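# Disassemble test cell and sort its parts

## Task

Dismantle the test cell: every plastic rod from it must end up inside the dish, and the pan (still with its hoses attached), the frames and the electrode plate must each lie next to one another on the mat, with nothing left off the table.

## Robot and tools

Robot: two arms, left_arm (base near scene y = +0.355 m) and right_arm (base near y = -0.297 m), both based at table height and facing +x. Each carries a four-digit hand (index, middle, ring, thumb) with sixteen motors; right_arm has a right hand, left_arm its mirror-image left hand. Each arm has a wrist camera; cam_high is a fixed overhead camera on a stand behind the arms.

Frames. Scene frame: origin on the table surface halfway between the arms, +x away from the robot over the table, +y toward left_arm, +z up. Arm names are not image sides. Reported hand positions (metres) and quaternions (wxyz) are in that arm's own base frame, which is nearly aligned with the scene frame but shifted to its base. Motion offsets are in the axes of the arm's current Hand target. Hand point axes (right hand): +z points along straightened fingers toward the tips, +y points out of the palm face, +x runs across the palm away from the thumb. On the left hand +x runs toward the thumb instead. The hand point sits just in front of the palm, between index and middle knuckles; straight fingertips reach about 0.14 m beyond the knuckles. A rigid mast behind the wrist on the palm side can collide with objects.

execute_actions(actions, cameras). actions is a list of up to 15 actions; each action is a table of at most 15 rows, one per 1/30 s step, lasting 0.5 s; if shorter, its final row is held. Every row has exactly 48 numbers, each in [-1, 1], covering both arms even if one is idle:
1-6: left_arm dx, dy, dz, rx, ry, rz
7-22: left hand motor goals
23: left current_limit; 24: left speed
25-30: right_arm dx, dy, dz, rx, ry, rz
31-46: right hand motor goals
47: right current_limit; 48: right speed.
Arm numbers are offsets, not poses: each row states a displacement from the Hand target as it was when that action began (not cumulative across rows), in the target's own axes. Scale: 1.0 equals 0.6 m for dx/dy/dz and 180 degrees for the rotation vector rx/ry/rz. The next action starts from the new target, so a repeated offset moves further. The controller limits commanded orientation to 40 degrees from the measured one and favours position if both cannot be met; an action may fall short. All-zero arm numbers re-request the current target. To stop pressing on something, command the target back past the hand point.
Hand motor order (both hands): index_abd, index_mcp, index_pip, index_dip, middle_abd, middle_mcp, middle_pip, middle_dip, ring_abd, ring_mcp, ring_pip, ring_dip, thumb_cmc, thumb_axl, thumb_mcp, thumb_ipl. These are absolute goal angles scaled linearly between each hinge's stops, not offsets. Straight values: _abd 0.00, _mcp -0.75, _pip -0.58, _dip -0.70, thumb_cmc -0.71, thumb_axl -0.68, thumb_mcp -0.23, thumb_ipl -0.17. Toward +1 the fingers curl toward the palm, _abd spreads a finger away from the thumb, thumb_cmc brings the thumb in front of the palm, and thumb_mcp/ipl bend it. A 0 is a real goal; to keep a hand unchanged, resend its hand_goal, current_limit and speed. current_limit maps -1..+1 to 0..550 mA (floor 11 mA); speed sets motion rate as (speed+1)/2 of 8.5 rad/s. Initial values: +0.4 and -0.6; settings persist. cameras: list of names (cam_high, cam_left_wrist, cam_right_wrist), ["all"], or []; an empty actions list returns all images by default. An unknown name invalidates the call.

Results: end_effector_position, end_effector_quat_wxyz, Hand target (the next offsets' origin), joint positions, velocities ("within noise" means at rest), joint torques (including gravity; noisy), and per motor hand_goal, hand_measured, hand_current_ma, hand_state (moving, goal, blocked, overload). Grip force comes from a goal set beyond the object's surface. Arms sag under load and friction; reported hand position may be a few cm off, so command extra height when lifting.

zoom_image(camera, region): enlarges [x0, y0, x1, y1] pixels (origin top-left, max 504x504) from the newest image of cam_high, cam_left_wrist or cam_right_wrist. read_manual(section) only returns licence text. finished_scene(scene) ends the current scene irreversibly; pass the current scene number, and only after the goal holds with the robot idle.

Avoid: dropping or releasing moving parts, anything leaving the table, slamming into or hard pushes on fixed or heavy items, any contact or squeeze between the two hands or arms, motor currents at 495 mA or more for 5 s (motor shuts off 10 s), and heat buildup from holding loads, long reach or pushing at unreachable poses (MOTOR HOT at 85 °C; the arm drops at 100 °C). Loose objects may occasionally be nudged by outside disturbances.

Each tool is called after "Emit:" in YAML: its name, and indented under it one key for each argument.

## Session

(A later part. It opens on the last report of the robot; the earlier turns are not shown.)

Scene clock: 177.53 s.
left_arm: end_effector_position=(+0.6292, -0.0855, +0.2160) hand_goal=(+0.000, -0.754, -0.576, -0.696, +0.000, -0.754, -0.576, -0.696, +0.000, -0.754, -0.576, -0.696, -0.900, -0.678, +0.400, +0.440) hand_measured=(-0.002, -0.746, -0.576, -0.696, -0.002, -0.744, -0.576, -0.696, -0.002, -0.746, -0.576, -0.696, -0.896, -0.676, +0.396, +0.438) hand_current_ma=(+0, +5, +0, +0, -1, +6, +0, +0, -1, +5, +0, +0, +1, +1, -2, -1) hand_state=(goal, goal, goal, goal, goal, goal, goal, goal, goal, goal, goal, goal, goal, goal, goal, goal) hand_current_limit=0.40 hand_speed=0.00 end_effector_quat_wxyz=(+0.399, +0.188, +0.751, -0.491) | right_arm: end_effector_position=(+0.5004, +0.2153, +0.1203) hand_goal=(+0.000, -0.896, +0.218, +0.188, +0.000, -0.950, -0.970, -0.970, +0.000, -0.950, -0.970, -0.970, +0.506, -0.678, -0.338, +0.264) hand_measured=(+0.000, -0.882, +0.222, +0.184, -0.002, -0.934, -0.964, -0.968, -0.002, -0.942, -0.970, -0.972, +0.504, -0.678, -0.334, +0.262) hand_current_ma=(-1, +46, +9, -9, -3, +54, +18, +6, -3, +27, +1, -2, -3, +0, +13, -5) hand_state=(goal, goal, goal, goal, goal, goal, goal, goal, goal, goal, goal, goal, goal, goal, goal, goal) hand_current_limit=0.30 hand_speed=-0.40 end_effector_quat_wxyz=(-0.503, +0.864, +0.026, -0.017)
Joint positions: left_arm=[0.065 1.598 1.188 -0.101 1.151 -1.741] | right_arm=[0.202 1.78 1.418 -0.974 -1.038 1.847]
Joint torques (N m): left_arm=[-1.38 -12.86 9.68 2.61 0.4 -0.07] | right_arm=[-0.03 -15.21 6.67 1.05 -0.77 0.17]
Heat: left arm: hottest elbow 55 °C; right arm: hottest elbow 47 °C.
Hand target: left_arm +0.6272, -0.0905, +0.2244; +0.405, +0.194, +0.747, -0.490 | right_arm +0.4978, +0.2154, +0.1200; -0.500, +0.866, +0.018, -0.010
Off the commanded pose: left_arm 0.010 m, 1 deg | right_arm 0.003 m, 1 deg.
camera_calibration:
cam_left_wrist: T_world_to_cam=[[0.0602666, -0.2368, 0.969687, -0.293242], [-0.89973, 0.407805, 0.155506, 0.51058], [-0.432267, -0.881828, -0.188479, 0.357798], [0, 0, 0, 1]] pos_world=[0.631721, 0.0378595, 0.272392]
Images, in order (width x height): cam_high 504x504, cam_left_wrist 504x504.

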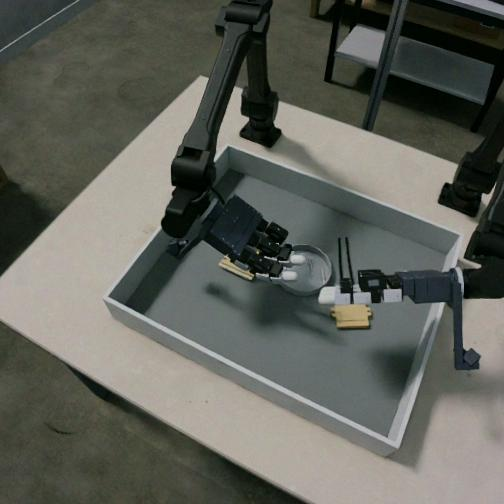

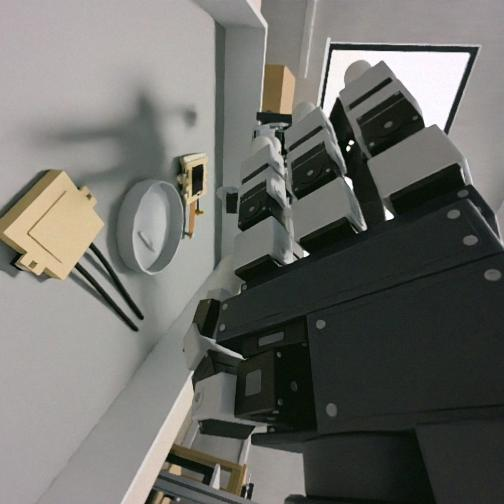

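Emit:
execute_actions:
  actions:
    - [[0,0,0,0,0,0,0,-0.754,-0.576,-0.696,0,-0.754,-0.576,-0.696,0,-0.754,-0.576,-0.696,-0.9,-0.678,0.4,0.44,0.4,0,-0.0067,0.1,0.06,0,0,0,0,-0.896,0.2175,0.188,0,-0.95,-0.97,-0.97,0,-0.95,-0.97,-0.97,0.506,-0.677,-0.337,0.265,0.3,-0.4]]
  cameras: ["cam_left_wrist"]

Emit:
zoom_image:
  camera: "cam_left_wrist"
  region: [160, 130, 240, 210]

Scene clock: 179.33 s.
left_arm: end_effector_position=(+0.6292, -0.0855, +0.2160) hand_goal=(+0.000, -0.754, -0.576, -0.696, +0.000, -0.754, -0.576, -0.696, +0.000, -0.754, -0.576, -0.696, -0.900, -0.678, +0.400, +0.440) hand_measured=(-0.002, -0.746, -0.576, -0.696, -0.002, -0.744, -0.576, -0.696, -0.002, -0.746, -0.576, -0.696, -0.896, -0.676, +0.396, +0.438) hand_current_ma=(+0, +5, +0, +0, -1, +6, +0, +0, -1, +5, +0, +0, +1, +1, -2, -1) hand_state=(goal, goal, goal, goal, goal, goal, goal, goal, goal, goal, goal, goal, goal, goal, goal, goal) hand_current_limit=0.40 hand_speed=0.00 end_effector_quat_wxyz=(+0.399, +0.188, +0.751, -0.491) | right_arm: end_effector_position=(+0.4971, +0.2137, +0.0635) hand_goal=(+0.000, -0.896, +0.218, +0.188, +0.000, -0.950, -0.970, -0.970, +0.000, -0.950, -0.970, -0.970, +0.506, -0.678, -0.338, +0.264) hand_measured=(+0.000, -0.882, +0.222, +0.184, -0.002, -0.934, -0.964, -0.968, -0.002, -0.942, -0.970, -0.972, +0.506, -0.678, -0.334, +0.262) hand_current_ma=(-1, +46, +9, -9, -3, +54, +15, +6, -3, +27, +1, -2, -2, +0, +13, -5) hand_state=(goal, goal, goal, goal, goal, goal, goal, goal, goal, goal, goal, goal, goal, goal, goal, goal) hand_current_limit=0.30 hand_speed=-0.40 end_effector_quat_wxyz=(-0.502, +0.864, +0.025, +0.001)
Joint positions: left_arm=[0.065 1.598 1.188 -0.101 1.151 -1.741] | right_arm=[0.202 1.807 1.292 -0.759 -1.027 1.882]
Joint torques (N m): left_arm=[-1.38 -12.98 9.68 2.65 0.4 -0.07] | right_arm=[0.32 -12.92 6.57 1.14 -0.78 0.18]
Heat: left arm: hottest elbow 55 °C; right arm: hottest elbow 47 °C.
Hand target: left_arm +0.6272, -0.0905, +0.2244; +0.405, +0.194, +0.747, -0.490 | right_arm +0.4937, +0.2164, +0.0500; -0.500, +0.866, +0.018, -0.010
Off the commanded pose: left_arm 0.010 m, 1 deg | right_arm 0.014 m, 2 deg.
camera_calibration:
cam_left_wrist: T_world_to_cam=[[0.0602666, -0.2368, 0.969687, -0.293242], [-0.89973, 0.407805, 0.155506, 0.51058], [-0.432267, -0.881828, -0.188479, 0.357798], [0, 0, 0, 1]] pos_world=[0.631721, 0.0378595, 0.272392]
Images, in order (width x height): cam_left_wrist 504x504.

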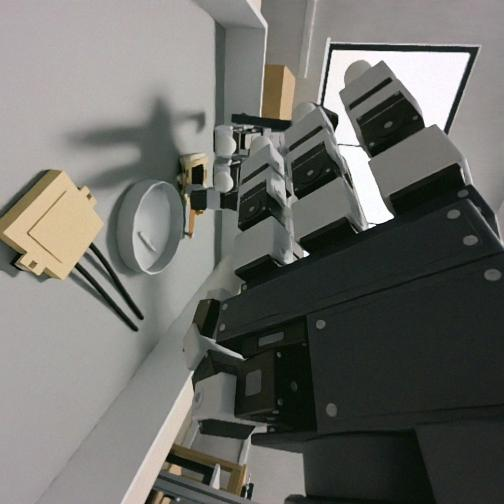

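Scaled by 6.300 from the camera's 504x504 image, which has a finer 720x720 frame.

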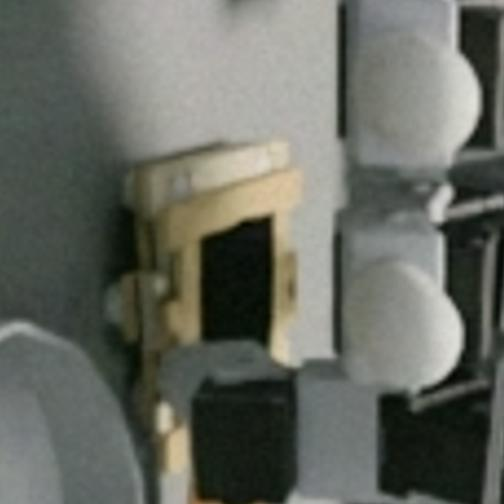

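Emit:
execute_actions:
  actions:
    - [[0,0,0,0,0,0,0,-0.754,-0.576,-0.696,0,-0.754,-0.576,-0.696,0,-0.754,-0.576,-0.696,-0.9,-0.678,0.4,0.44,0.4,0,0,0.0173,0.0115,0,0,0,0,-0.896,0.2175,0.188,0,-0.95,-0.97,-0.97,0,-0.95,-0.97,-0.97,0.506,-0.677,-0.337,0.265,0.3,-0.4]]
  cameras: ["cam_left_wrist"]

Emit:
zoom_image:
  camera: "cam_left_wrist"
  region: [160, 130, 240, 210]

Scene clock: 180.47 s.
left_arm: end_effector_position=(+0.6292, -0.0855, +0.2160) hand_goal=(+0.000, -0.754, -0.576, -0.696, +0.000, -0.754, -0.576, -0.696, +0.000, -0.754, -0.576, -0.696, -0.900, -0.678, +0.400, +0.440) hand_measured=(-0.002, -0.746, -0.576, -0.696, -0.002, -0.744, -0.576, -0.696, -0.002, -0.746, -0.576, -0.696, -0.896, -0.676, +0.396, +0.438) hand_current_ma=(+0, +5, +0, +0, -1, +6, +0, +0, -1, +5, +0, +0, +1, +1, -2, -1) hand_state=(goal, goal, goal, goal, goal, goal, goal, goal, goal, goal, goal, goal, goal, goal, goal, goal) hand_current_limit=0.40 hand_speed=0.00 end_effector_quat_wxyz=(+0.399, +0.188, +0.751, -0.491) | right_arm: end_effector_position=(+0.4997, +0.2144, +0.0576) hand_goal=(+0.000, -0.896, +0.218, +0.188, +0.000, -0.950, -0.970, -0.970, +0.000, -0.950, -0.970, -0.970, +0.506, -0.678, -0.338, +0.264) hand_measured=(+0.000, -0.882, +0.222, +0.184, -0.002, -0.934, -0.964, -0.968, -0.002, -0.942, -0.970, -0.972, +0.506, -0.678, -0.334, +0.262) hand_current_ma=(-1, +46, +9, -9, -3, +54, +15, +6, -3, +27, +1, -2, -2, +0, +13, -5) hand_state=(goal, goal, goal, goal, goal, goal, goal, goal, goal, goal, goal, goal, goal, goal, goal, goal) hand_current_limit=0.30 hand_speed=-0.40 end_effector_quat_wxyz=(-0.504, +0.863, +0.028, +0.007)
Joint positions: left_arm=[0.065 1.598 1.188 -0.101 1.151 -1.741] | right_arm=[0.202 1.814 1.283 -0.727 -1.027 1.886]
Joint torques (N m): left_arm=[-1.44 -12.92 9.66 2.63 0.4 -0.07] | right_arm=[0.38 -12.22 6.28 1.22 -0.75 0.16]
Heat: left arm: hottest elbow 55 °C; right arm: hottest elbow 47 °C.
Hand target: left_arm +0.6272, -0.0905, +0.2244; +0.405, +0.194, +0.747, -0.490 | right_arm +0.4938, +0.2172, +0.0375; -0.500, +0.866, +0.018, -0.010
Off the commanded pose: left_arm 0.010 m, 1 deg | right_arm 0.021 m, 2 deg.
camera_calibration:
cam_left_wrist: T_world_to_cam=[[0.0602666, -0.2368, 0.969687, -0.293242], [-0.89973, 0.407805, 0.155506, 0.51058], [-0.432267, -0.881828, -0.188479, 0.357798], [0, 0, 0, 1]] pos_world=[0.631721, 0.0378595, 0.272392]
Images, in order (width x height): cam_left_wrist 504x504.

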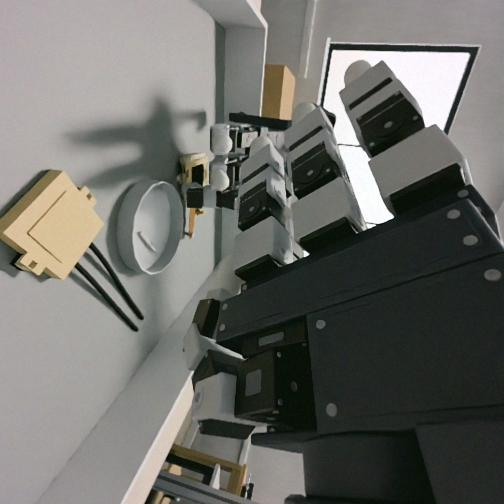

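Scaled by 6.300 from the camera's 504x504 image, which has a finer 720x720 frame.

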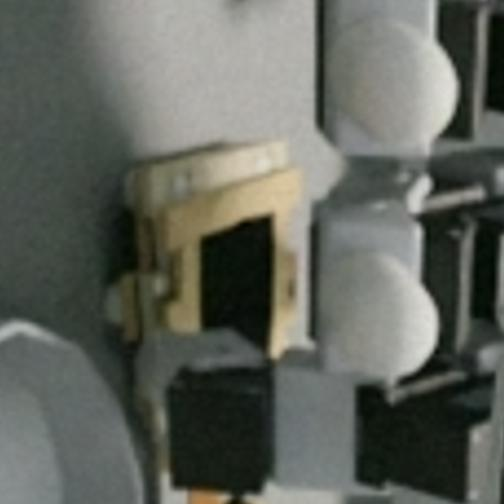

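Emit:
execute_actions:
  actions:
    - [[0,0,0,0,0,0,0,-0.754,-0.576,-0.696,0,-0.754,-0.576,-0.696,0,-0.754,-0.576,-0.696,-0.9,-0.678,0.4,0.44,0.4,0,-0.006,0.0144,0.0083,0,0,0,0,-0.896,0.2175,0.188,0,-0.95,-0.97,-0.97,0,-0.95,-0.97,-0.97,0.506,-0.677,-0.337,0.265,0.3,-0.4]]
    - [[0,0,0,0,0,0,0,-0.754,-0.576,-0.696,0,-0.754,-0.576,-0.696,0,-0.754,-0.576,-0.696,-0.9,-0.678,0.4,0.44,0.4,0,0,0,0,0,0,0,0,-0.79,0.2175,0.188,0,-0.95,-0.97,-0.97,0,-0.95,-0.97,-0.97,0.506,-0.677,-0.25,0.265,0.1,-0.85]]
  cameras: ["cam_left_wrist"]

Emit:
zoom_image:
  camera: "cam_left_wrist"
  region: [160, 130, 240, 210]

Scene clock: 182.17 s.
left_arm: end_effector_position=(+0.6292, -0.0855, +0.2160) hand_goal=(+0.000, -0.754, -0.576, -0.696, +0.000, -0.754, -0.576, -0.696, +0.000, -0.754, -0.576, -0.696, -0.900, -0.678, +0.400, +0.440) hand_measured=(-0.002, -0.746, -0.576, -0.696, -0.002, -0.744, -0.576, -0.696, -0.002, -0.746, -0.576, -0.696, -0.896, -0.676, +0.396, +0.438) hand_current_ma=(+0, +5, +0, +0, -1, +6, +0, +0, -1, +5, +0, +0, +1, +1, -2, -1) hand_state=(goal, goal, goal, goal, goal, goal, goal, goal, goal, goal, goal, goal, goal, goal, goal, goal) hand_current_limit=0.40 hand_speed=0.00 end_effector_quat_wxyz=(+0.399, +0.188, +0.751, -0.491) | right_arm: end_effector_position=(+0.4955, +0.2148, +0.0474) hand_goal=(+0.000, -0.790, +0.218, +0.188, +0.000, -0.950, -0.970, -0.970, +0.000, -0.950, -0.970, -0.970, +0.506, -0.678, -0.250, +0.264) hand_measured=(+0.000, -0.822, +0.216, +0.186, -0.002, -0.934, -0.964, -0.968, -0.002, -0.942, -0.970, -0.972, +0.506, -0.678, -0.250, +0.262) hand_current_ma=(-1, -116, -3, -3, -3, +54, +15, +6, -3, +27, +1, -2, -2, +0, -2, -5) hand_state=(goal, blocked, goal, goal, goal, goal, goal, goal, goal, goal, goal, goal, goal, goal, goal, goal) hand_current_limit=0.10 hand_speed=-0.85 end_effector_quat_wxyz=(-0.505, +0.863, +0.023, +0.004)
Joint positions: left_arm=[0.065 1.598 1.188 -0.101 1.151 -1.741] | right_arm=[0.203 1.821 1.261 -0.695 -1.03 1.898]
Joint torques (N m): left_arm=[-1.32 -12.86 9.66 2.63 0.4 -0.07] | right_arm=[0.38 -12.28 6.19 1.16 -0.57 0.07]
Heat: left arm: hottest elbow 55 °C; right arm: hottest elbow 46 °C.
Hand target: left_arm +0.6272, -0.0905, +0.2244; +0.405, +0.194, +0.747, -0.490 | right_arm +0.4902, +0.2170, +0.0277; -0.500, +0.866, +0.018, -0.010
Off the commanded pose: left_arm 0.010 m, 1 deg | right_arm 0.021 m, 2 deg.
camera_calibration:
cam_left_wrist: T_world_to_cam=[[0.0602666, -0.2368, 0.969687, -0.293242], [-0.89973, 0.407805, 0.155506, 0.51058], [-0.432267, -0.881828, -0.188479, 0.357798], [0, 0, 0, 1]] pos_world=[0.631721, 0.0378595, 0.272392]
Images, in order (width x height): cam_left_wrist 504x504.

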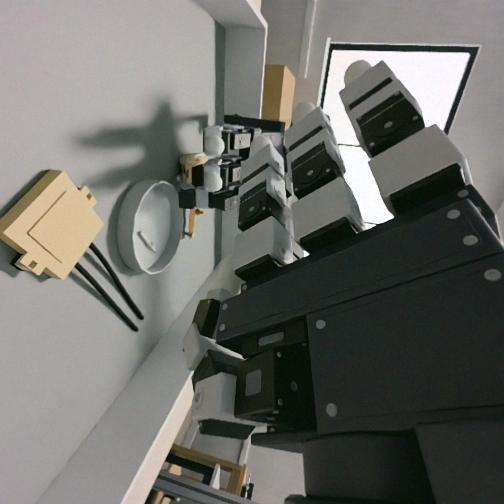

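Scaled by 6.300 from the camera's 504x504 image, which has a finer 720x720 frame.

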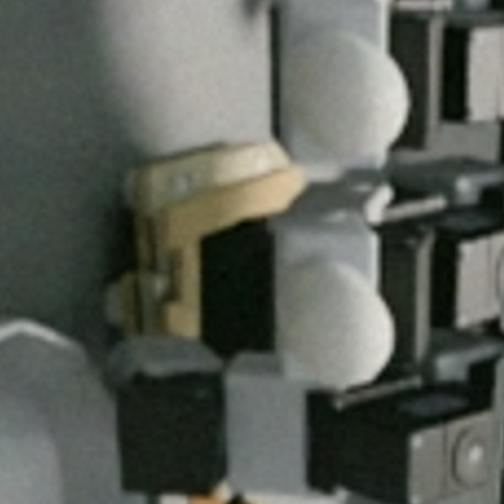

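Emit:
execute_actions:
  actions:
    - [[0,0,0,0,0,0,0,-0.754,-0.576,-0.696,0,-0.754,-0.576,-0.696,0,-0.754,-0.576,-0.696,-0.9,-0.678,0.4,0.44,0.4,0,0,0,0,0,0,0,0,-0.896,0.2175,0.188,0,-0.95,-0.97,-0.97,0,-0.95,-0.97,-0.97,0.506,-0.677,-0.337,0.265,0.1,-0.7]]
    - [[0,0,0,0,0,0,0,-0.754,-0.576,-0.696,0,-0.754,-0.576,-0.696,0,-0.754,-0.576,-0.696,-0.9,-0.678,0.4,0.44,0.4,0,0.013,-0.0432,-0.025,0,0,0,0,-0.896,0.2175,0.188,0,-0.95,-0.97,-0.97,0,-0.95,-0.97,-0.97,0.506,-0.677,-0.337,0.265,0.1,-0.7]]
  cameras: ["cam_left_wrist"]

Emit:
zoom_image:
  camera: "cam_left_wrist"
  region: [160, 130, 240, 210]

Scene clock: 183.97 s.
left_arm: end_effector_position=(+0.6292, -0.0855, +0.2160) hand_goal=(+0.000, -0.754, -0.576, -0.696, +0.000, -0.754, -0.576, -0.696, +0.000, -0.754, -0.576, -0.696, -0.900, -0.678, +0.400, +0.440) hand_measured=(-0.002, -0.746, -0.576, -0.696, -0.002, -0.744, -0.576, -0.696, -0.002, -0.746, -0.576, -0.696, -0.896, -0.676, +0.396, +0.438) hand_current_ma=(+0, +5, +0, +0, -1, +6, +0, +0, -1, +5, +0, +0, +1, +1, -2, -1) hand_state=(goal, goal, goal, goal, goal, goal, goal, goal, goal, goal, goal, goal, goal, goal, goal, goal) hand_current_limit=0.40 hand_speed=0.00 end_effector_quat_wxyz=(+0.399, +0.188, +0.751, -0.491) | right_arm: end_effector_position=(+0.4821, +0.2115, +0.0458) hand_goal=(+0.000, -0.896, +0.218, +0.188, +0.000, -0.950, -0.970, -0.970, +0.000, -0.950, -0.970, -0.970, +0.506, -0.678, -0.338, +0.264) hand_measured=(+0.000, -0.878, +0.218, +0.188, -0.002, -0.934, -0.964, -0.968, -0.002, -0.942, -0.970, -0.972, +0.506, -0.678, -0.332, +0.262) hand_current_ma=(-1, +59, +0, -2, -3, +54, +15, +6, -3, +27, +1, -2, -2, +0, +20, -5) hand_state=(goal, goal, goal, goal, goal, goal, goal, goal, goal, goal, goal, goal, goal, goal, goal, goal) hand_current_limit=0.10 hand_speed=-0.70 end_effector_quat_wxyz=(-0.499, +0.866, +0.008, -0.021)
Joint positions: left_arm=[0.065 1.598 1.188 -0.101 1.151 -1.741] | right_arm=[0.203 1.822 1.261 -0.756 -1.027 1.898]
Joint torques (N m): left_arm=[-1.38 -12.92 9.68 2.63 0.41 -0.07] | right_arm=[0.21 -13.98 9.99 0.39 -0.8 0.06]
Heat: left arm: hottest elbow 55 °C; right arm: hottest shoulder 46 °C.
Hand target: left_arm +0.6272, -0.0905, +0.2244; +0.405, +0.194, +0.747, -0.490 | right_arm +0.4979, +0.2173, +0.0576; -0.500, +0.866, +0.018, -0.010
Off the commanded pose: left_arm 0.010 m, 1 deg | right_arm 0.021 m, 2 deg.
camera_calibration:
cam_left_wrist: T_world_to_cam=[[0.0602666, -0.2368, 0.969687, -0.293242], [-0.89973, 0.407805, 0.155506, 0.51058], [-0.432267, -0.881828, -0.188479, 0.357798], [0, 0, 0, 1]] pos_world=[0.631721, 0.0378595, 0.272392]
Images, in order (width x height): cam_left_wrist 504x504.

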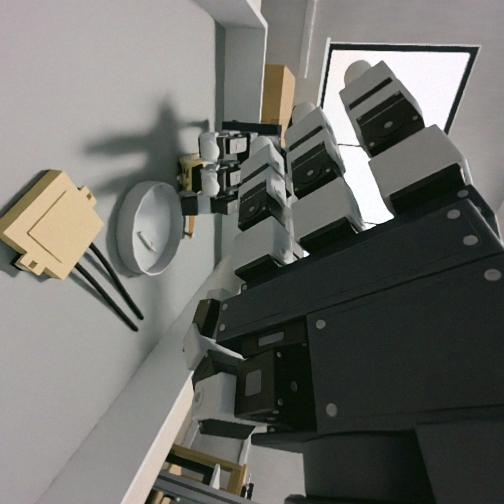

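Scaled by 6.300 from the camera's 504x504 image, which has a finer 720x720 frame.

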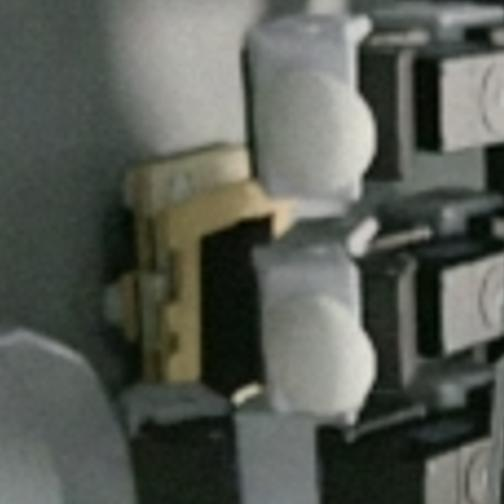

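Emit:
execute_actions:
  actions:
    - [[0,0,0,0,0,0,0,-0.754,-0.576,-0.696,0,-0.754,-0.576,-0.696,0,-0.754,-0.576,-0.696,-0.9,-0.678,0.4,0.44,0.4,0,0.0225,-0.0168,-0.0108,0,0,0,0,-0.896,0.2175,0.188,0,-0.95,-0.97,-0.97,0,-0.95,-0.97,-0.97,0.506,-0.677,-0.337,0.265,0.1,-0.7]]
  cameras: ["cam_left_wrist"]

Emit:
zoom_image:
  camera: "cam_left_wrist"
  region: [160, 130, 240, 210]

Scene clock: 185.10 s.
left_arm: end_effector_position=(+0.6292, -0.0855, +0.2160) hand_goal=(+0.000, -0.754, -0.576, -0.696, +0.000, -0.754, -0.576, -0.696, +0.000, -0.754, -0.576, -0.696, -0.900, -0.678, +0.400, +0.440) hand_measured=(-0.002, -0.746, -0.576, -0.696, -0.002, -0.744, -0.576, -0.696, -0.002, -0.746, -0.576, -0.696, -0.896, -0.676, +0.396, +0.438) hand_current_ma=(+0, +5, +0, +0, -1, +6, +0, +0, -1, +5, +0, +0, +1, +1, -2, -1) hand_state=(goal, goal, goal, goal, goal, goal, goal, goal, goal, goal, goal, goal, goal, goal, goal, goal) hand_current_limit=0.40 hand_speed=0.00 end_effector_quat_wxyz=(+0.399, +0.188, +0.751, -0.491) | right_arm: end_effector_position=(+0.4971, +0.2145, +0.0673) hand_goal=(+0.000, -0.896, +0.218, +0.188, +0.000, -0.950, -0.970, -0.970, +0.000, -0.950, -0.970, -0.970, +0.506, -0.678, -0.338, +0.264) hand_measured=(+0.000, -0.880, +0.218, +0.188, -0.002, -0.934, -0.964, -0.968, -0.002, -0.942, -0.970, -0.972, +0.506, -0.678, -0.332, +0.262) hand_current_ma=(-1, +57, +0, -2, -3, +54, +15, +6, -3, +27, +1, -2, -2, +0, +20, -5) hand_state=(goal, goal, goal, goal, goal, goal, goal, goal, goal, goal, goal, goal, goal, goal, goal, goal) hand_current_limit=0.10 hand_speed=-0.70 end_effector_quat_wxyz=(-0.500, +0.866, +0.011, -0.016)
Joint positions: left_arm=[0.065 1.598 1.188 -0.101 1.151 -1.741] | right_arm=[0.203 1.822 1.326 -0.808 -1.026 1.898]
Joint torques (N m): left_arm=[-1.38 -12.86 9.68 2.63 0.4 -0.07] | right_arm=[-0.15 -13.16 9.98 0.39 -0.86 -0.03]
Heat: left arm: hottest elbow 55 °C; right arm: hottest shoulder 46 °C.
Hand target: left_arm +0.6272, -0.0905, +0.2244; +0.405, +0.194, +0.747, -0.490 | right_arm +0.5115, +0.2173, +0.0696; -0.500, +0.866, +0.018, -0.010
Off the commanded pose: left_arm 0.010 m, 1 deg | right_arm 0.015 m, 1 deg.
camera_calibration:
cam_left_wrist: T_world_to_cam=[[0.0602666, -0.2368, 0.969687, -0.293242], [-0.89973, 0.407805, 0.155506, 0.51058], [-0.432267, -0.881828, -0.188479, 0.357798], [0, 0, 0, 1]] pos_world=[0.631721, 0.0378595, 0.272392]
Images, in order (width x height): cam_left_wrist 504x504.

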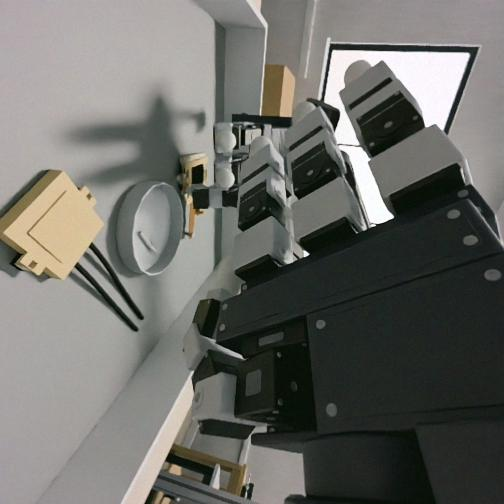

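Scaled by 6.300 from the camera's 504x504 image, which has a finer 720x720 frame.

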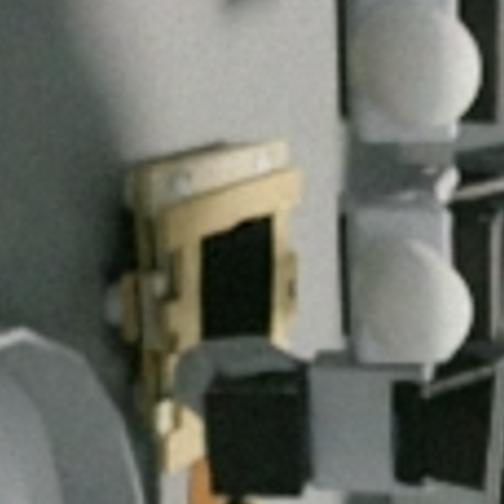

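Emit:
execute_actions:
  actions:
    - [[0,0,0,0,0,0,0,-0.754,-0.576,-0.696,0,-0.754,-0.576,-0.696,0,-0.754,-0.576,-0.696,-0.9,-0.678,0.4,0.44,0.4,0,-0.0355,0.0503,0.0307,0,0,0,0,-0.896,0.2175,0.188,0,-0.95,-0.97,-0.97,0,-0.95,-0.97,-0.97,0.506,-0.677,-0.337,0.265,0.1,-0.7]]
  cameras: ["cam_left_wrist"]

Emit:
zoom_image:
  camera: "cam_left_wrist"
  region: [160, 130, 240, 210]

Scene clock: 186.87 s.
left_arm: end_effector_position=(+0.6292, -0.0855, +0.2160) hand_goal=(+0.000, -0.754, -0.576, -0.696, +0.000, -0.754, -0.576, -0.696, +0.000, -0.754, -0.576, -0.696, -0.900, -0.678, +0.400, +0.440) hand_measured=(-0.002, -0.746, -0.576, -0.696, -0.002, -0.744, -0.576, -0.696, -0.002, -0.746, -0.576, -0.696, -0.896, -0.676, +0.396, +0.438) hand_current_ma=(+0, +5, +0, +0, -1, +6, +0, +0, -1, +5, +0, +0, +1, +1, -2, -1) hand_state=(goal, goal, goal, goal, goal, goal, goal, goal, goal, goal, goal, goal, goal, goal, goal, goal) hand_current_limit=0.40 hand_speed=0.00 end_effector_quat_wxyz=(+0.399, +0.188, +0.751, -0.491) | right_arm: end_effector_position=(+0.4942, +0.2139, +0.0481) hand_goal=(+0.000, -0.896, +0.218, +0.188, +0.000, -0.950, -0.970, -0.970, +0.000, -0.950, -0.970, -0.970, +0.506, -0.678, -0.338, +0.264) hand_measured=(+0.000, -0.880, +0.218, +0.188, -0.002, -0.934, -0.964, -0.968, -0.002, -0.942, -0.970, -0.972, +0.506, -0.678, -0.332, +0.262) hand_current_ma=(-1, +54, +0, -2, -3, +54, +15, +6, -3, +27, +1, -2, -1, +0, +19, -5) hand_state=(goal, goal, goal, goal, goal, goal, goal, goal, goal, goal, goal, goal, goal, goal, goal, goal) hand_current_limit=0.10 hand_speed=-0.70 end_effector_quat_wxyz=(-0.503, +0.864, +0.020, +0.000)
Joint positions: left_arm=[0.065 1.598 1.188 -0.101 1.151 -1.741] | right_arm=[0.203 1.822 1.266 -0.711 -1.026 1.898]
Joint torques (N m): left_arm=[-1.38 -12.92 9.68 2.62 0.4 -0.07] | right_arm=[0.32 -13.04 6.3 1.22 -0.76 0.09]
Heat: left arm: hottest elbow 55 °C; right arm: hottest shoulder 46 °C.
Hand target: left_arm +0.6272, -0.0905, +0.2244; +0.405, +0.194, +0.747, -0.490 | right_arm +0.4900, +0.2173, +0.0341; -0.500, +0.866, +0.018, -0.010
Off the commanded pose: left_arm 0.010 m, 1 deg | right_arm 0.015 m, 1 deg.
camera_calibration:
cam_left_wrist: T_world_to_cam=[[0.0602666, -0.2368, 0.969687, -0.293242], [-0.89973, 0.407805, 0.155506, 0.51058], [-0.432267, -0.881828, -0.188479, 0.357798], [0, 0, 0, 1]] pos_world=[0.631721, 0.0378595, 0.272392]
Images, in order (width x height): cam_left_wrist 504x504.

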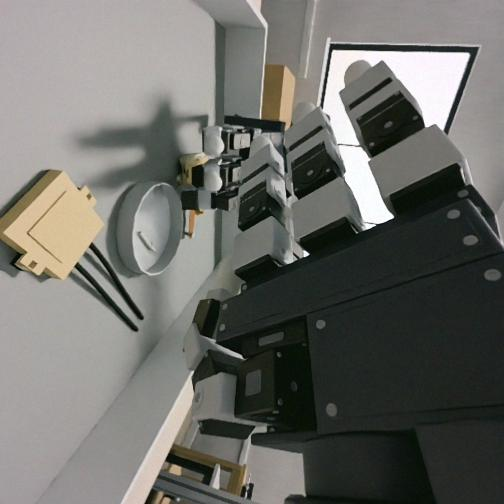

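Scaled by 6.300 from the camera's 504x504 image, which has a finer 720x720 frame.

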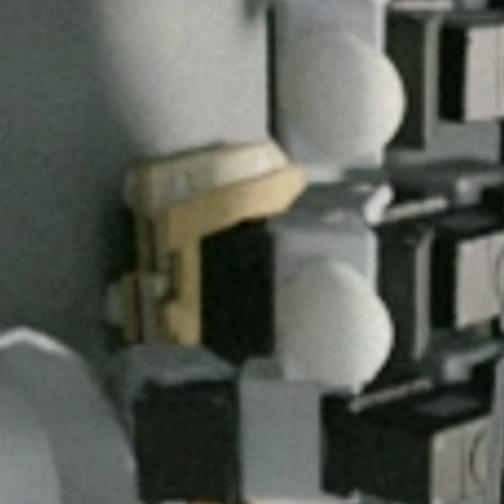

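Emit:
execute_actions:
  actions:
    - [[0,0,0,0,0,0,0,-0.754,-0.576,-0.696,0,-0.754,-0.576,-0.696,0,-0.754,-0.576,-0.696,-0.9,-0.678,0.4,0.44,0.4,0,0,0,0,0,0,0,0,-0.87,0.2175,0.3,0,-0.95,-0.97,-0.97,0,-0.95,-0.97,-0.97,0.506,-0.677,-0.39,0.385,0.1,-0.7]]
    - [[0,0,0,0,0,0,0,-0.754,-0.576,-0.696,0,-0.754,-0.576,-0.696,0,-0.754,-0.576,-0.696,-0.9,-0.678,0.4,0.44,0.4,0,0,0,0,0,0,0,0,-0.77,0.2175,0.3,0,-0.95,-0.97,-0.97,0,-0.95,-0.97,-0.97,0.506,-0.677,-0.29,0.385,0.1,-0.88]]
  cameras: ["cam_left_wrist"]

Emit:
zoom_image:
  camera: "cam_left_wrist"
  region: [160, 130, 240, 210]

Scene clock: 189.33 s.
left_arm: end_effector_position=(+0.6292, -0.0855, +0.2160) hand_goal=(+0.000, -0.754, -0.576, -0.696, +0.000, -0.754, -0.576, -0.696, +0.000, -0.754, -0.576, -0.696, -0.900, -0.678, +0.400, +0.440) hand_measured=(-0.002, -0.746, -0.576, -0.696, -0.002, -0.744, -0.576, -0.696, -0.002, -0.746, -0.576, -0.696, -0.896, -0.676, +0.396, +0.438) hand_current_ma=(+0, +5, +0, +0, -1, +6, +0, +0, -1, +5, +0, +0, +1, +1, -2, -1) hand_state=(goal, goal, goal, goal, goal, goal, goal, goal, goal, goal, goal, goal, goal, goal, goal, goal) hand_current_limit=0.40 hand_speed=0.00 end_effector_quat_wxyz=(+0.399, +0.188, +0.751, -0.491) | right_arm: end_effector_position=(+0.4943, +0.2139, +0.0481) hand_goal=(+0.000, -0.770, +0.218, +0.300, +0.000, -0.950, -0.970, -0.970, +0.000, -0.950, -0.970, -0.970, +0.506, -0.678, -0.290, +0.384) hand_measured=(+0.000, -0.772, +0.214, +0.296, -0.002, -0.934, -0.964, -0.968, -0.002, -0.942, -0.970, -0.972, +0.506, -0.678, -0.308, +0.380) hand_current_ma=(-1, -5, -8, -8, -3, +54, +15, +6, -3, +27, +1, -2, -1, +0, -78, -15) hand_state=(goal, goal, goal, goal, goal, goal, goal, goal, goal, goal, goal, goal, goal, goal, goal, goal) hand_current_limit=0.10 hand_speed=-0.88 end_effector_quat_wxyz=(-0.503, +0.864, +0.020, +0.000)
Joint positions: left_arm=[0.065 1.598 1.188 -0.101 1.151 -1.741] | right_arm=[0.203 1.822 1.266 -0.711 -1.026 1.898]
Joint torques (N m): left_arm=[-1.38 -12.86 9.66 2.62 0.4 -0.06] | right_arm=[0.44 -12.92 6.3 1.21 -0.76 0.08]
Heat: left arm: hottest elbow 54 °C; right arm: hottest shoulder 46 °C.
Hand target: left_arm +0.6272, -0.0905, +0.2244; +0.405, +0.194, +0.747, -0.490 | right_arm +0.4901, +0.2173, +0.0341; -0.500, +0.866, +0.018, -0.010
Off the commanded pose: left_arm 0.010 m, 1 deg | right_arm 0.015 m, 1 deg.
camera_calibration:
cam_left_wrist: T_world_to_cam=[[0.0602666, -0.2368, 0.969687, -0.293242], [-0.89973, 0.407805, 0.155506, 0.51058], [-0.432267, -0.881828, -0.188479, 0.357798], [0, 0, 0, 1]] pos_world=[0.631721, 0.0378595, 0.272392]
Images, in order (width x height): cam_left_wrist 504x504.

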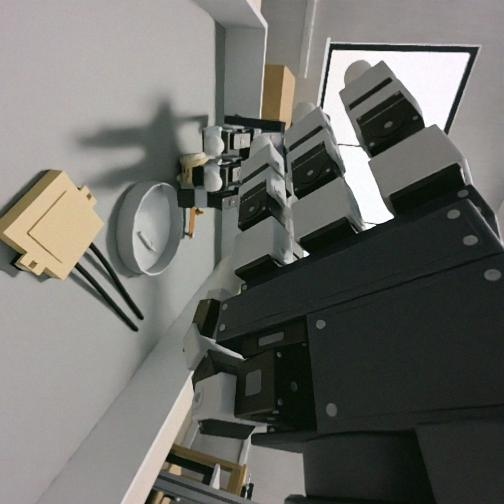

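Scaled by 6.300 from the camera's 504x504 image, which has a finer 720x720 frame.

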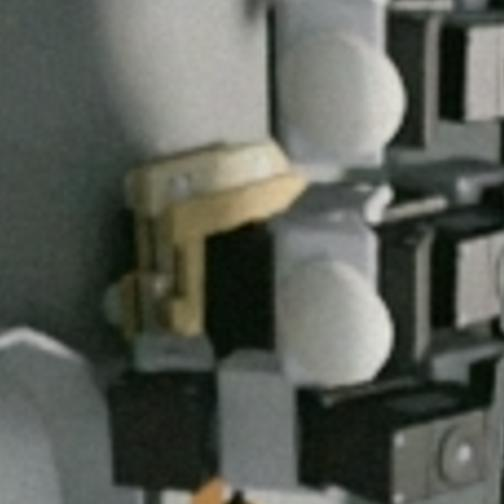

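Emit:
execute_actions:
  actions:
    - [[0,0,0,0,0,0,0,-0.754,-0.576,-0.696,0,-0.754,-0.576,-0.696,0,-0.754,-0.576,-0.696,-0.9,-0.678,0.4,0.44,0.4,0,0,0,0,0,0,0,0,-0.71,0.2175,0.3,0,-0.95,-0.97,-0.97,0,-0.95,-0.97,-0.97,0.506,-0.677,-0.25,0.385,0.1,-0.9]]
  cameras: ["cam_left_wrist"]

Emit:
zoom_image:
  camera: "cam_left_wrist"
  region: [160, 130, 240, 210]

Scene clock: 190.40 s.
left_arm: end_effector_position=(+0.6292, -0.0855, +0.2160) hand_goal=(+0.000, -0.754, -0.576, -0.696, +0.000, -0.754, -0.576, -0.696, +0.000, -0.754, -0.576, -0.696, -0.900, -0.678, +0.400, +0.440) hand_measured=(-0.002, -0.746, -0.576, -0.696, -0.002, -0.744, -0.576, -0.696, -0.002, -0.746, -0.576, -0.696, -0.896, -0.676, +0.396, +0.438) hand_current_ma=(+0, +5, +0, +0, -1, +6, +0, +0, -1, +5, +0, +0, +1, +1, -2, -1) hand_state=(goal, goal, goal, goal, goal, goal, goal, goal, goal, goal, goal, goal, goal, goal, goal, goal) hand_current_limit=0.40 hand_speed=0.00 end_effector_quat_wxyz=(+0.399, +0.188, +0.751, -0.491) | right_arm: end_effector_position=(+0.4943, +0.2139, +0.0481) hand_goal=(+0.000, -0.710, +0.218, +0.300, +0.000, -0.950, -0.970, -0.970, +0.000, -0.950, -0.970, -0.970, +0.506, -0.678, -0.250, +0.384) hand_measured=(+0.000, -0.760, +0.202, +0.296, -0.002, -0.934, -0.964, -0.968, -0.002, -0.942, -0.970, -0.972, +0.506, -0.678, -0.298, +0.370) hand_current_ma=(-1, -196, -52, -9, -3, +54, +15, +6, -3, +27, +1, -2, +0, +0, -240, -61) hand_state=(goal, blocked, goal, goal, goal, goal, goal, goal, goal, goal, goal, goal, goal, goal, blocked, goal) hand_current_limit=0.10 hand_speed=-0.90 end_effector_quat_wxyz=(-0.503, +0.864, +0.020, +0.000)
Joint positions: left_arm=[0.065 1.598 1.188 -0.101 1.151 -1.741] | right_arm=[0.203 1.822 1.266 -0.711 -1.026 1.898]
Joint torques (N m): left_arm=[-1.32 -12.92 9.65 2.63 0.4 -0.06] | right_arm=[0.44 -12.92 6.28 1.2 -0.77 0.09]
Heat: left arm: hottest elbow 54 °C; right arm: hottest shoulder 46 °C.
Hand target: left_arm +0.6272, -0.0905, +0.2244; +0.405, +0.194, +0.747, -0.490 | right_arm +0.4901, +0.2173, +0.0341; -0.500, +0.866, +0.018, -0.010
Off the commanded pose: left_arm 0.010 m, 1 deg | right_arm 0.015 m, 1 deg.
camera_calibration:
cam_left_wrist: T_world_to_cam=[[0.0602666, -0.2368, 0.969687, -0.293242], [-0.89973, 0.407805, 0.155506, 0.51058], [-0.432267, -0.881828, -0.188479, 0.357798], [0, 0, 0, 1]] pos_world=[0.631721, 0.0378595, 0.272392]
Images, in order (width x height): cam_left_wrist 504x504.

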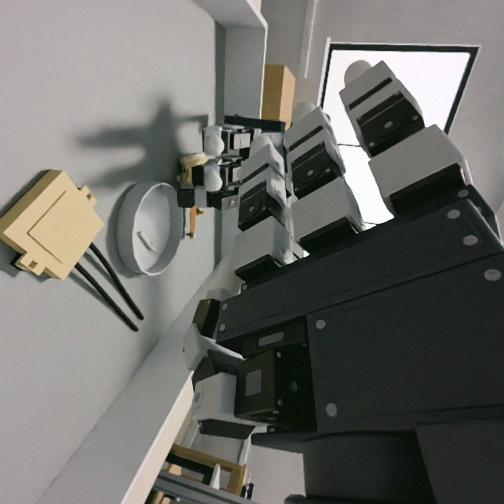

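Scaled by 6.300 from the camera's 504x504 image, which has a finer 720x720 frame.

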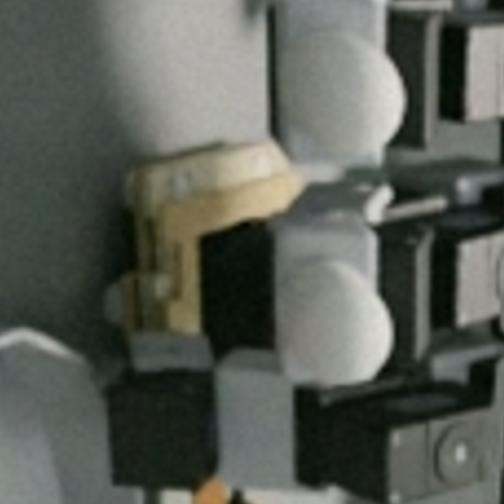

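Emit:
execute_actions:
  actions:
    - [[0,0,0,0,0,0,0,-0.754,-0.576,-0.696,0,-0.754,-0.576,-0.696,0,-0.754,-0.576,-0.696,-0.9,-0.678,0.4,0.44,0.4,0,0,0,0,0,0,0,0,-0.68,0.2175,0.3,0,-0.95,-0.97,-0.97,0,-0.95,-0.97,-0.97,0.506,-0.677,-0.22,0.385,0.15,-0.9]]
    - [[0,0,0,0,0,0,0,-0.754,-0.576,-0.696,0,-0.754,-0.576,-0.696,0,-0.754,-0.576,-0.696,-0.9,-0.678,0.4,0.44,0.4,0,0.031,-0.0224,-0.0156,0.0021,0.0059,-0.0101,0,-0.68,0.2175,0.3,0,-0.95,-0.97,-0.97,0,-0.95,-0.97,-0.97,0.506,-0.677,-0.22,0.385,0.15,-0.9]]
  cameras: ["cam_left_wrist"]

Emit:
zoom_image:
  camera: "cam_left_wrist"
  region: [160, 130, 240, 210]

Scene clock: 192.43 s.
left_arm: end_effector_position=(+0.6292, -0.0855, +0.2160) hand_goal=(+0.000, -0.754, -0.576, -0.696, +0.000, -0.754, -0.576, -0.696, +0.000, -0.754, -0.576, -0.696, -0.900, -0.678, +0.400, +0.440) hand_measured=(-0.002, -0.746, -0.576, -0.696, -0.002, -0.744, -0.576, -0.696, -0.002, -0.746, -0.576, -0.696, -0.896, -0.676, +0.396, +0.438) hand_current_ma=(+0, +5, +0, +0, -1, +6, +0, +0, -1, +5, +0, +0, +1, +1, -2, -1) hand_state=(goal, goal, goal, goal, goal, goal, goal, goal, goal, goal, goal, goal, goal, goal, goal, goal) hand_current_limit=0.40 hand_speed=0.00 end_effector_quat_wxyz=(+0.399, +0.188, +0.751, -0.491) | right_arm: end_effector_position=(+0.4943, +0.2139, +0.0481) hand_goal=(+0.000, -0.680, +0.218, +0.300, +0.000, -0.950, -0.970, -0.970, +0.000, -0.950, -0.970, -0.970, +0.506, -0.678, -0.220, +0.384) hand_measured=(+0.000, -0.750, +0.196, +0.296, -0.002, -0.934, -0.964, -0.968, -0.002, -0.942, -0.970, -0.972, +0.506, -0.678, -0.296, +0.364) hand_current_ma=(-1, -296, -68, -10, -3, +54, +15, +6, -3, +27, +1, -2, +1, +0, -316, -87) hand_state=(goal, blocked, blocked, goal, goal, goal, goal, goal, goal, goal, goal, goal, goal, goal, blocked, goal) hand_current_limit=0.15 hand_speed=-0.90 end_effector_quat_wxyz=(-0.503, +0.864, +0.020, +0.000)
Joint positions: left_arm=[0.065 1.598 1.188 -0.101 1.151 -1.741] | right_arm=[0.203 1.822 1.266 -0.711 -1.026 1.898]
Joint torques (N m): left_arm=[-1.44 -12.98 9.66 2.63 0.4 -0.07] | right_arm=[-0.21 -12.92 9.77 0.43 -0.88 -0.03]
Heat: left arm: hottest elbow 54 °C; right arm: hottest shoulder 46 °C.
Hand target: left_arm +0.6272, -0.0905, +0.2244; +0.405, +0.194, +0.747, -0.490 | right_arm +0.5086, +0.2167, +0.0505; -0.503, +0.864, +0.027, +0.006
Off the commanded pose: left_arm 0.010 m, 1 deg | right_arm 0.015 m, 1 deg.
camera_calibration:
cam_left_wrist: T_world_to_cam=[[0.0602666, -0.2368, 0.969687, -0.293242], [-0.89973, 0.407805, 0.155506, 0.51058], [-0.432267, -0.881828, -0.188479, 0.357798], [0, 0, 0, 1]] pos_world=[0.631721, 0.0378595, 0.272392]
Images, in order (width x height): cam_left_wrist 504x504.

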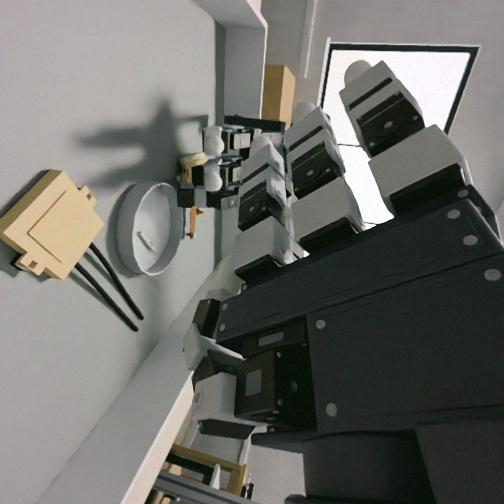

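Scaled by 6.300 from the camera's 504x504 image, which has a finer 720x720 frame.

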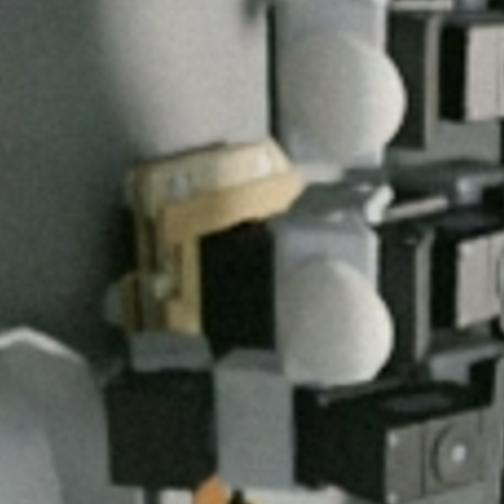

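Emit:
execute_actions:
  actions:
    - [[0,0,0,0,0,0,0,-0.754,-0.576,-0.696,0,-0.754,-0.576,-0.696,0,-0.754,-0.576,-0.696,-0.9,-0.678,0.4,0.44,0.4,0,0.0031,-0.0724,-0.0412,0,0,0,0,-0.68,0.2175,0.3,0,-0.95,-0.97,-0.97,0,-0.95,-0.97,-0.97,0.506,-0.677,-0.22,0.385,0.15,-0.9]]
  cameras: ["cam_left_wrist","cam_high"]

Emit:
zoom_image:
  camera: "cam_left_wrist"
  region: [160, 130, 240, 210]

Emit:
zoom_image:
  camera: "cam_high"
  region: [200, 200, 300, 300]

Scene clock: 193.73 s.
left_arm: end_effector_position=(+0.6292, -0.0855, +0.2160) hand_goal=(+0.000, -0.754, -0.576, -0.696, +0.000, -0.754, -0.576, -0.696, +0.000, -0.754, -0.576, -0.696, -0.900, -0.678, +0.400, +0.440) hand_measured=(-0.002, -0.746, -0.576, -0.696, -0.002, -0.744, -0.576, -0.696, -0.002, -0.746, -0.576, -0.696, -0.896, -0.676, +0.396, +0.438) hand_current_ma=(+0, +5, +0, +0, -1, +6, +0, +0, -1, +5, +0, +0, +1, +1, -2, -1) hand_state=(goal, goal, goal, goal, goal, goal, goal, goal, goal, goal, goal, goal, goal, goal, goal, goal) hand_current_limit=0.40 hand_speed=0.00 end_effector_quat_wxyz=(+0.399, +0.188, +0.751, -0.491) | right_arm: end_effector_position=(+0.4939, +0.2139, +0.0872) hand_goal=(+0.000, -0.680, +0.218, +0.300, +0.000, -0.950, -0.970, -0.970, +0.000, -0.950, -0.970, -0.970, +0.506, -0.678, -0.220, +0.384) hand_measured=(+0.000, -0.676, +0.216, +0.296, -0.002, -0.934, -0.964, -0.968, -0.002, -0.942, -0.970, -0.972, +0.508, -0.678, -0.220, +0.382) hand_current_ma=(-1, +10, -6, -9, -3, +54, +15, +6, -3, +27, +1, -2, +3, +0, -3, -10) hand_state=(goal, goal, goal, goal, goal, goal, goal, goal, goal, goal, goal, goal, goal, goal, goal, goal) hand_current_limit=0.15 hand_speed=-0.90 end_effector_quat_wxyz=(-0.501, +0.865, +0.015, -0.009)
Joint positions: left_arm=[0.065 1.598 1.188 -0.101 1.151 -1.741] | right_arm=[0.203 1.782 1.326 -0.832 -1.026 1.898]
Joint torques (N m): left_arm=[-1.38 -12.98 9.66 2.62 0.4 -0.07] | right_arm=[-0.26 -14.27 10.09 0.44 -0.89 -0.02]
Heat: left arm: hottest elbow 54 °C; right arm: hottest shoulder 46 °C.
Hand target: left_arm +0.6272, -0.0905, +0.2244; +0.405, +0.194, +0.747, -0.490 | right_arm +0.5087, +0.2167, +0.1006; -0.503, +0.864, +0.027, +0.006
Off the commanded pose: left_arm 0.010 m, 1 deg | right_arm 0.020 m, 2 deg.
camera_calibration:
cam_left_wrist: T_world_to_cam=[[0.0602666, -0.2368, 0.969687, -0.293242], [-0.89973, 0.407805, 0.155506, 0.51058], [-0.432267, -0.881828, -0.188479, 0.357798], [0, 0, 0, 1]] pos_world=[0.631721, 0.0378595, 0.272392]
Images, in order (width x height): cam_high 504x504, cam_left_wrist 504x504.

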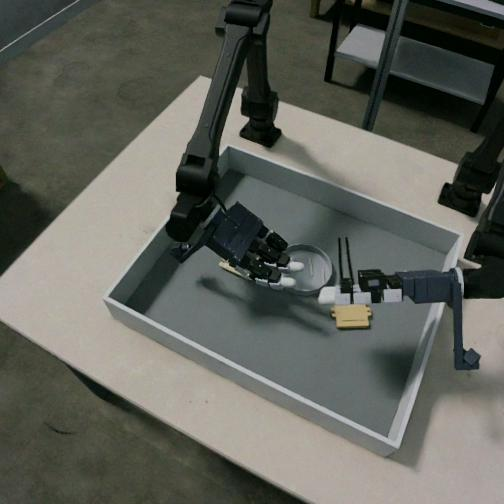

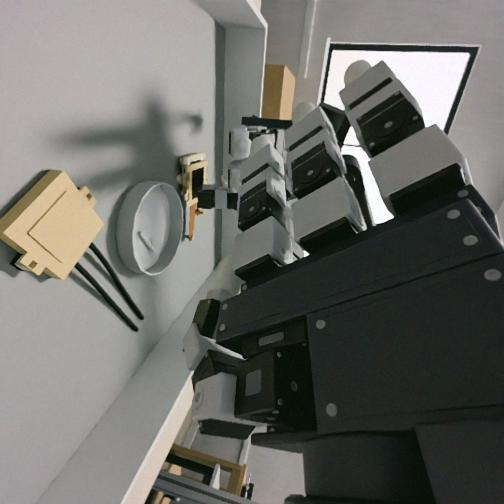

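Scaled by 6.300 from the camera's 504x504 image, which has a finer 720x720 frame.

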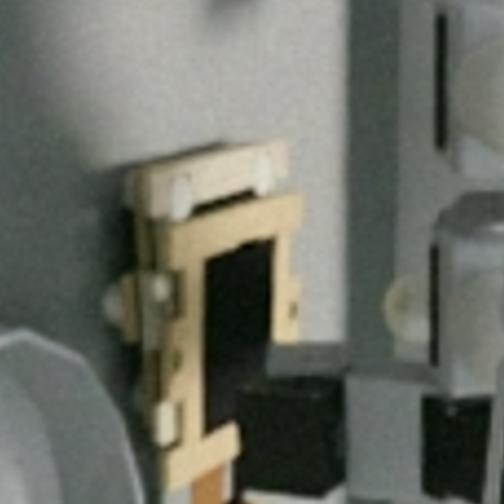

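Scaled by 5.040 from the camera's 504x504 image, which has a finer 720x720 frame.

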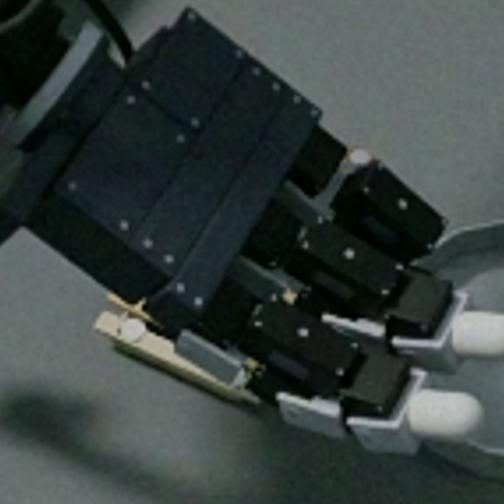

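Emit:
execute_actions:
  actions:
    - [[0,0,0,0,0,0,0,-0.754,-0.576,-0.696,0,-0.754,-0.576,-0.696,0,-0.754,-0.576,-0.696,-0.9,-0.678,0.4,0.44,0.4,0,0,0,0,-0.0021,-0.0059,0.0101,0,-0.88,0.2175,0.22,0,-0.95,-0.97,-0.97,0,-0.95,-0.97,-0.97,0.506,-0.677,-0.35,0.3,0.2,-0.4]]
    - [[0,0,0,0,0,0,0,-0.754,-0.576,-0.696,0,-0.754,-0.576,-0.696,0,-0.754,-0.576,-0.696,-0.9,-0.678,0.4,0.44,0.4,0,-0.043,0.099,0.0577,0,0,0,0,-0.88,0.2175,0.22,0,-0.95,-0.97,-0.97,0,-0.95,-0.97,-0.97,0.506,-0.677,-0.35,0.3,0.2,-0.7]]
  cameras: ["cam_left_wrist"]

Emit:
zoom_image:
  camera: "cam_left_wrist"
  region: [160, 130, 240, 210]

Scene clock: 196.90 s.
left_arm: end_effector_position=(+0.6292, -0.0855, +0.2160) hand_goal=(+0.000, -0.754, -0.576, -0.696, +0.000, -0.754, -0.576, -0.696, +0.000, -0.754, -0.576, -0.696, -0.900, -0.678, +0.400, +0.440) hand_measured=(-0.002, -0.746, -0.576, -0.696, -0.002, -0.744, -0.576, -0.696, -0.002, -0.746, -0.576, -0.696, -0.896, -0.676, +0.396, +0.438) hand_current_ma=(+0, +5, +0, +0, -1, +6, +0, +0, -1, +5, +0, +0, +1, +1, -2, -1) hand_state=(goal, goal, goal, goal, goal, goal, goal, goal, goal, goal, goal, goal, goal, goal, goal, goal) hand_current_limit=0.40 hand_speed=0.00 end_effector_quat_wxyz=(+0.399, +0.188, +0.751, -0.491) | right_arm: end_effector_position=(+0.4866, +0.2121, +0.0449) hand_goal=(+0.000, -0.880, +0.218, +0.220, +0.000, -0.950, -0.970, -0.970, +0.000, -0.950, -0.970, -0.970, +0.506, -0.678, -0.350, +0.300) hand_measured=(+0.000, -0.868, +0.216, +0.222, -0.002, -0.934, -0.964, -0.968, -0.002, -0.942, -0.970, -0.972, +0.508, -0.678, -0.344, +0.302) hand_current_ma=(-1, +36, -2, +6, -3, +54, +15, +6, -3, +27, +1, -2, +3, +0, +18, +6) hand_state=(goal, goal, goal, goal, goal, goal, goal, goal, goal, goal, goal, goal, goal, goal, goal, goal) hand_current_limit=0.20 hand_speed=-0.70 end_effector_quat_wxyz=(-0.502, +0.864, +0.022, +0.001)
Joint positions: left_arm=[0.065 1.598 1.188 -0.101 1.151 -1.741] | right_arm=[0.203 1.808 1.237 -0.697 -1.025 1.893]
Joint torques (N m): left_arm=[-1.38 -12.98 9.66 2.62 0.4 -0.07] | right_arm=[0.38 -12.69 6.42 1.24 -0.8 0.13]
Heat: left arm: hottest elbow 54 °C; right arm: hottest shoulder 46 °C.
Hand target: left_arm +0.6272, -0.0905, +0.2244; +0.405, +0.194, +0.747, -0.490 | right_arm +0.4831, +0.2159, +0.0318; -0.500, +0.866, +0.018, -0.010
Off the commanded pose: left_arm 0.010 m, 1 deg | right_arm 0.014 m, 1 deg.
camera_calibration:
cam_left_wrist: T_world_to_cam=[[0.0602666, -0.2368, 0.969687, -0.293242], [-0.89973, 0.407805, 0.155506, 0.51058], [-0.432267, -0.881828, -0.188479, 0.357798], [0, 0, 0, 1]] pos_world=[0.631721, 0.0378595, 0.272392]
Images, in order (width x height): cam_left_wrist 504x504.

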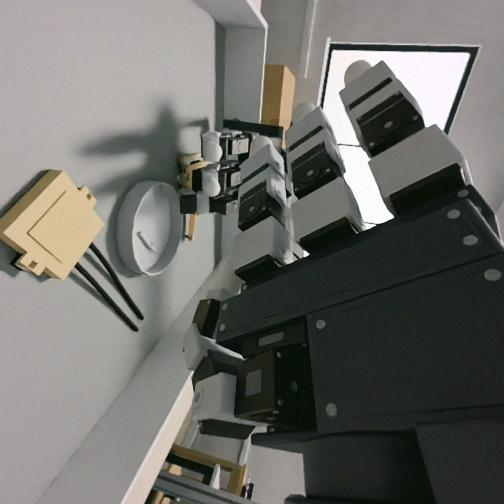

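Scaled by 6.300 from the camera's 504x504 image, which has a finer 720x720 frame.

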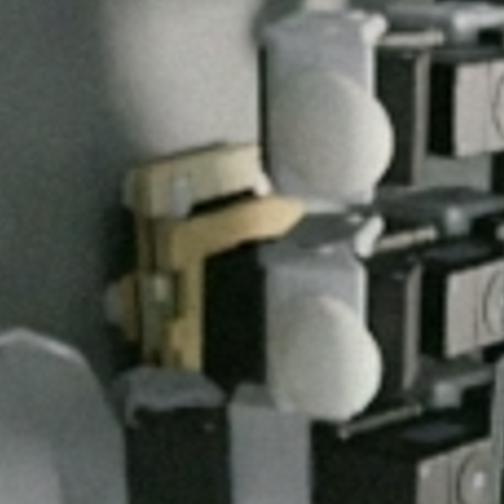

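Emit:
execute_actions:
  actions:
    - [[0,0,0,0,0,0,0,-0.754,-0.576,-0.696,0,-0.754,-0.576,-0.696,0,-0.754,-0.576,-0.696,-0.9,-0.678,0.4,0.44,0.4,0,0,0,0,0,0,0,0,-0.78,0.2175,0.22,0,-0.95,-0.97,-0.97,0,-0.95,-0.97,-0.97,0.506,-0.677,-0.25,0.3,0.1,-0.88]]
    - [[0,0,0,0,0,0,0,-0.754,-0.576,-0.696,0,-0.754,-0.576,-0.696,0,-0.754,-0.576,-0.696,-0.9,-0.678,0.4,0.44,0.4,0,0,0,0,0,0,0,0,-0.72,0.2175,0.22,0,-0.95,-0.97,-0.97,0,-0.95,-0.97,-0.97,0.506,-0.677,-0.2,0.3,0.1,-0.9]]
  cameras: ["cam_left_wrist"]

Emit:
zoom_image:
  camera: "cam_left_wrist"
  region: [160, 130, 240, 210]

Scene clock: 198.63 s.
left_arm: end_effector_position=(+0.6292, -0.0855, +0.2160) hand_goal=(+0.000, -0.754, -0.576, -0.696, +0.000, -0.754, -0.576, -0.696, +0.000, -0.754, -0.576, -0.696, -0.900, -0.678, +0.400, +0.440) hand_measured=(-0.002, -0.746, -0.576, -0.696, -0.002, -0.744, -0.576, -0.696, -0.002, -0.746, -0.576, -0.696, -0.896, -0.676, +0.396, +0.438) hand_current_ma=(+0, +5, +0, +0, -1, +6, +0, +0, -1, +5, +0, +0, +1, +1, -2, -1) hand_state=(goal, goal, goal, goal, goal, goal, goal, goal, goal, goal, goal, goal, goal, goal, goal, goal) hand_current_limit=0.40 hand_speed=0.00 end_effector_quat_wxyz=(+0.399, +0.188, +0.751, -0.491) | right_arm: end_effector_position=(+0.4855, +0.2145, +0.0464) hand_goal=(+0.000, -0.720, +0.218, +0.220, +0.000, -0.950, -0.970, -0.970, +0.000, -0.950, -0.970, -0.970, +0.506, -0.678, -0.200, +0.300) hand_measured=(+0.000, -0.806, +0.210, +0.222, -0.002, -0.934, -0.964, -0.968, -0.002, -0.942, -0.970, -0.972, +0.508, -0.678, -0.224, +0.296) hand_current_ma=(-1, -303, -19, +6, -3, +54, +15, +6, -3, +27, +1, -2, +5, +0, -110, -17) hand_state=(goal, blocked, goal, goal, goal, goal, goal, goal, goal, goal, goal, goal, goal, goal, blocked, goal) hand_current_limit=0.10 hand_speed=-0.90 end_effector_quat_wxyz=(-0.507, +0.862, +0.019, -0.003)
Joint positions: left_arm=[0.065 1.598 1.188 -0.101 1.151 -1.741] | right_arm=[0.204 1.808 1.237 -0.694 -1.036 1.906]
Joint torques (N m): left_arm=[-1.38 -12.92 9.66 2.62 0.4 -0.07] | right_arm=[0.32 -12.63 6.43 1.1 -0.32 0.02]
Heat: left arm: hottest elbow 54 °C; right arm: hottest shoulder 46 °C.
Hand target: left_arm +0.6272, -0.0905, +0.2244; +0.405, +0.194, +0.747, -0.490 | right_arm +0.4831, +0.2159, +0.0318; -0.500, +0.866, +0.018, -0.010
Off the commanded pose: left_arm 0.010 m, 1 deg | right_arm 0.015 m, 1 deg.
camera_calibration:
cam_left_wrist: T_world_to_cam=[[0.0602666, -0.2368, 0.969687, -0.293242], [-0.89973, 0.407805, 0.155506, 0.51058], [-0.432267, -0.881828, -0.188479, 0.357798], [0, 0, 0, 1]] pos_world=[0.631721, 0.0378595, 0.272392]
Images, in order (width x height): cam_left_wrist 504x504.

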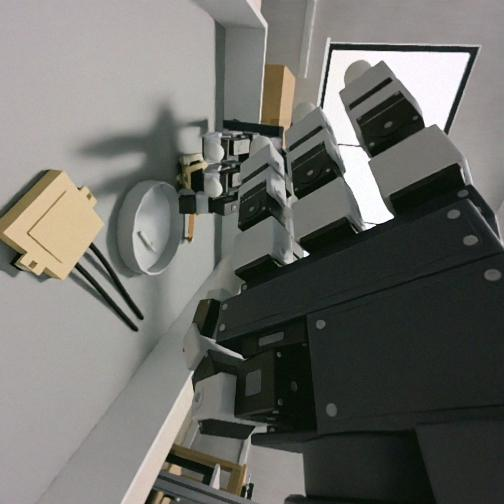

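Scaled by 6.300 from the camera's 504x504 image, which has a finer 720x720 frame.

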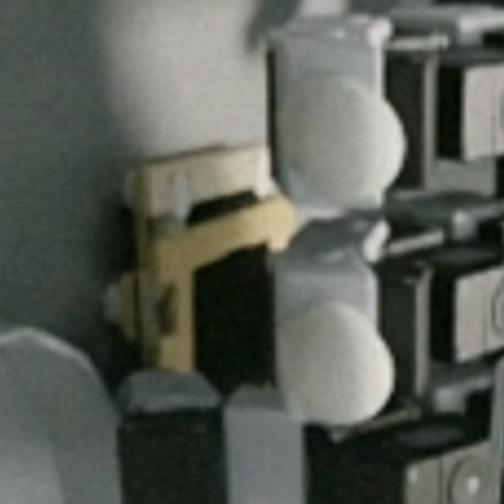

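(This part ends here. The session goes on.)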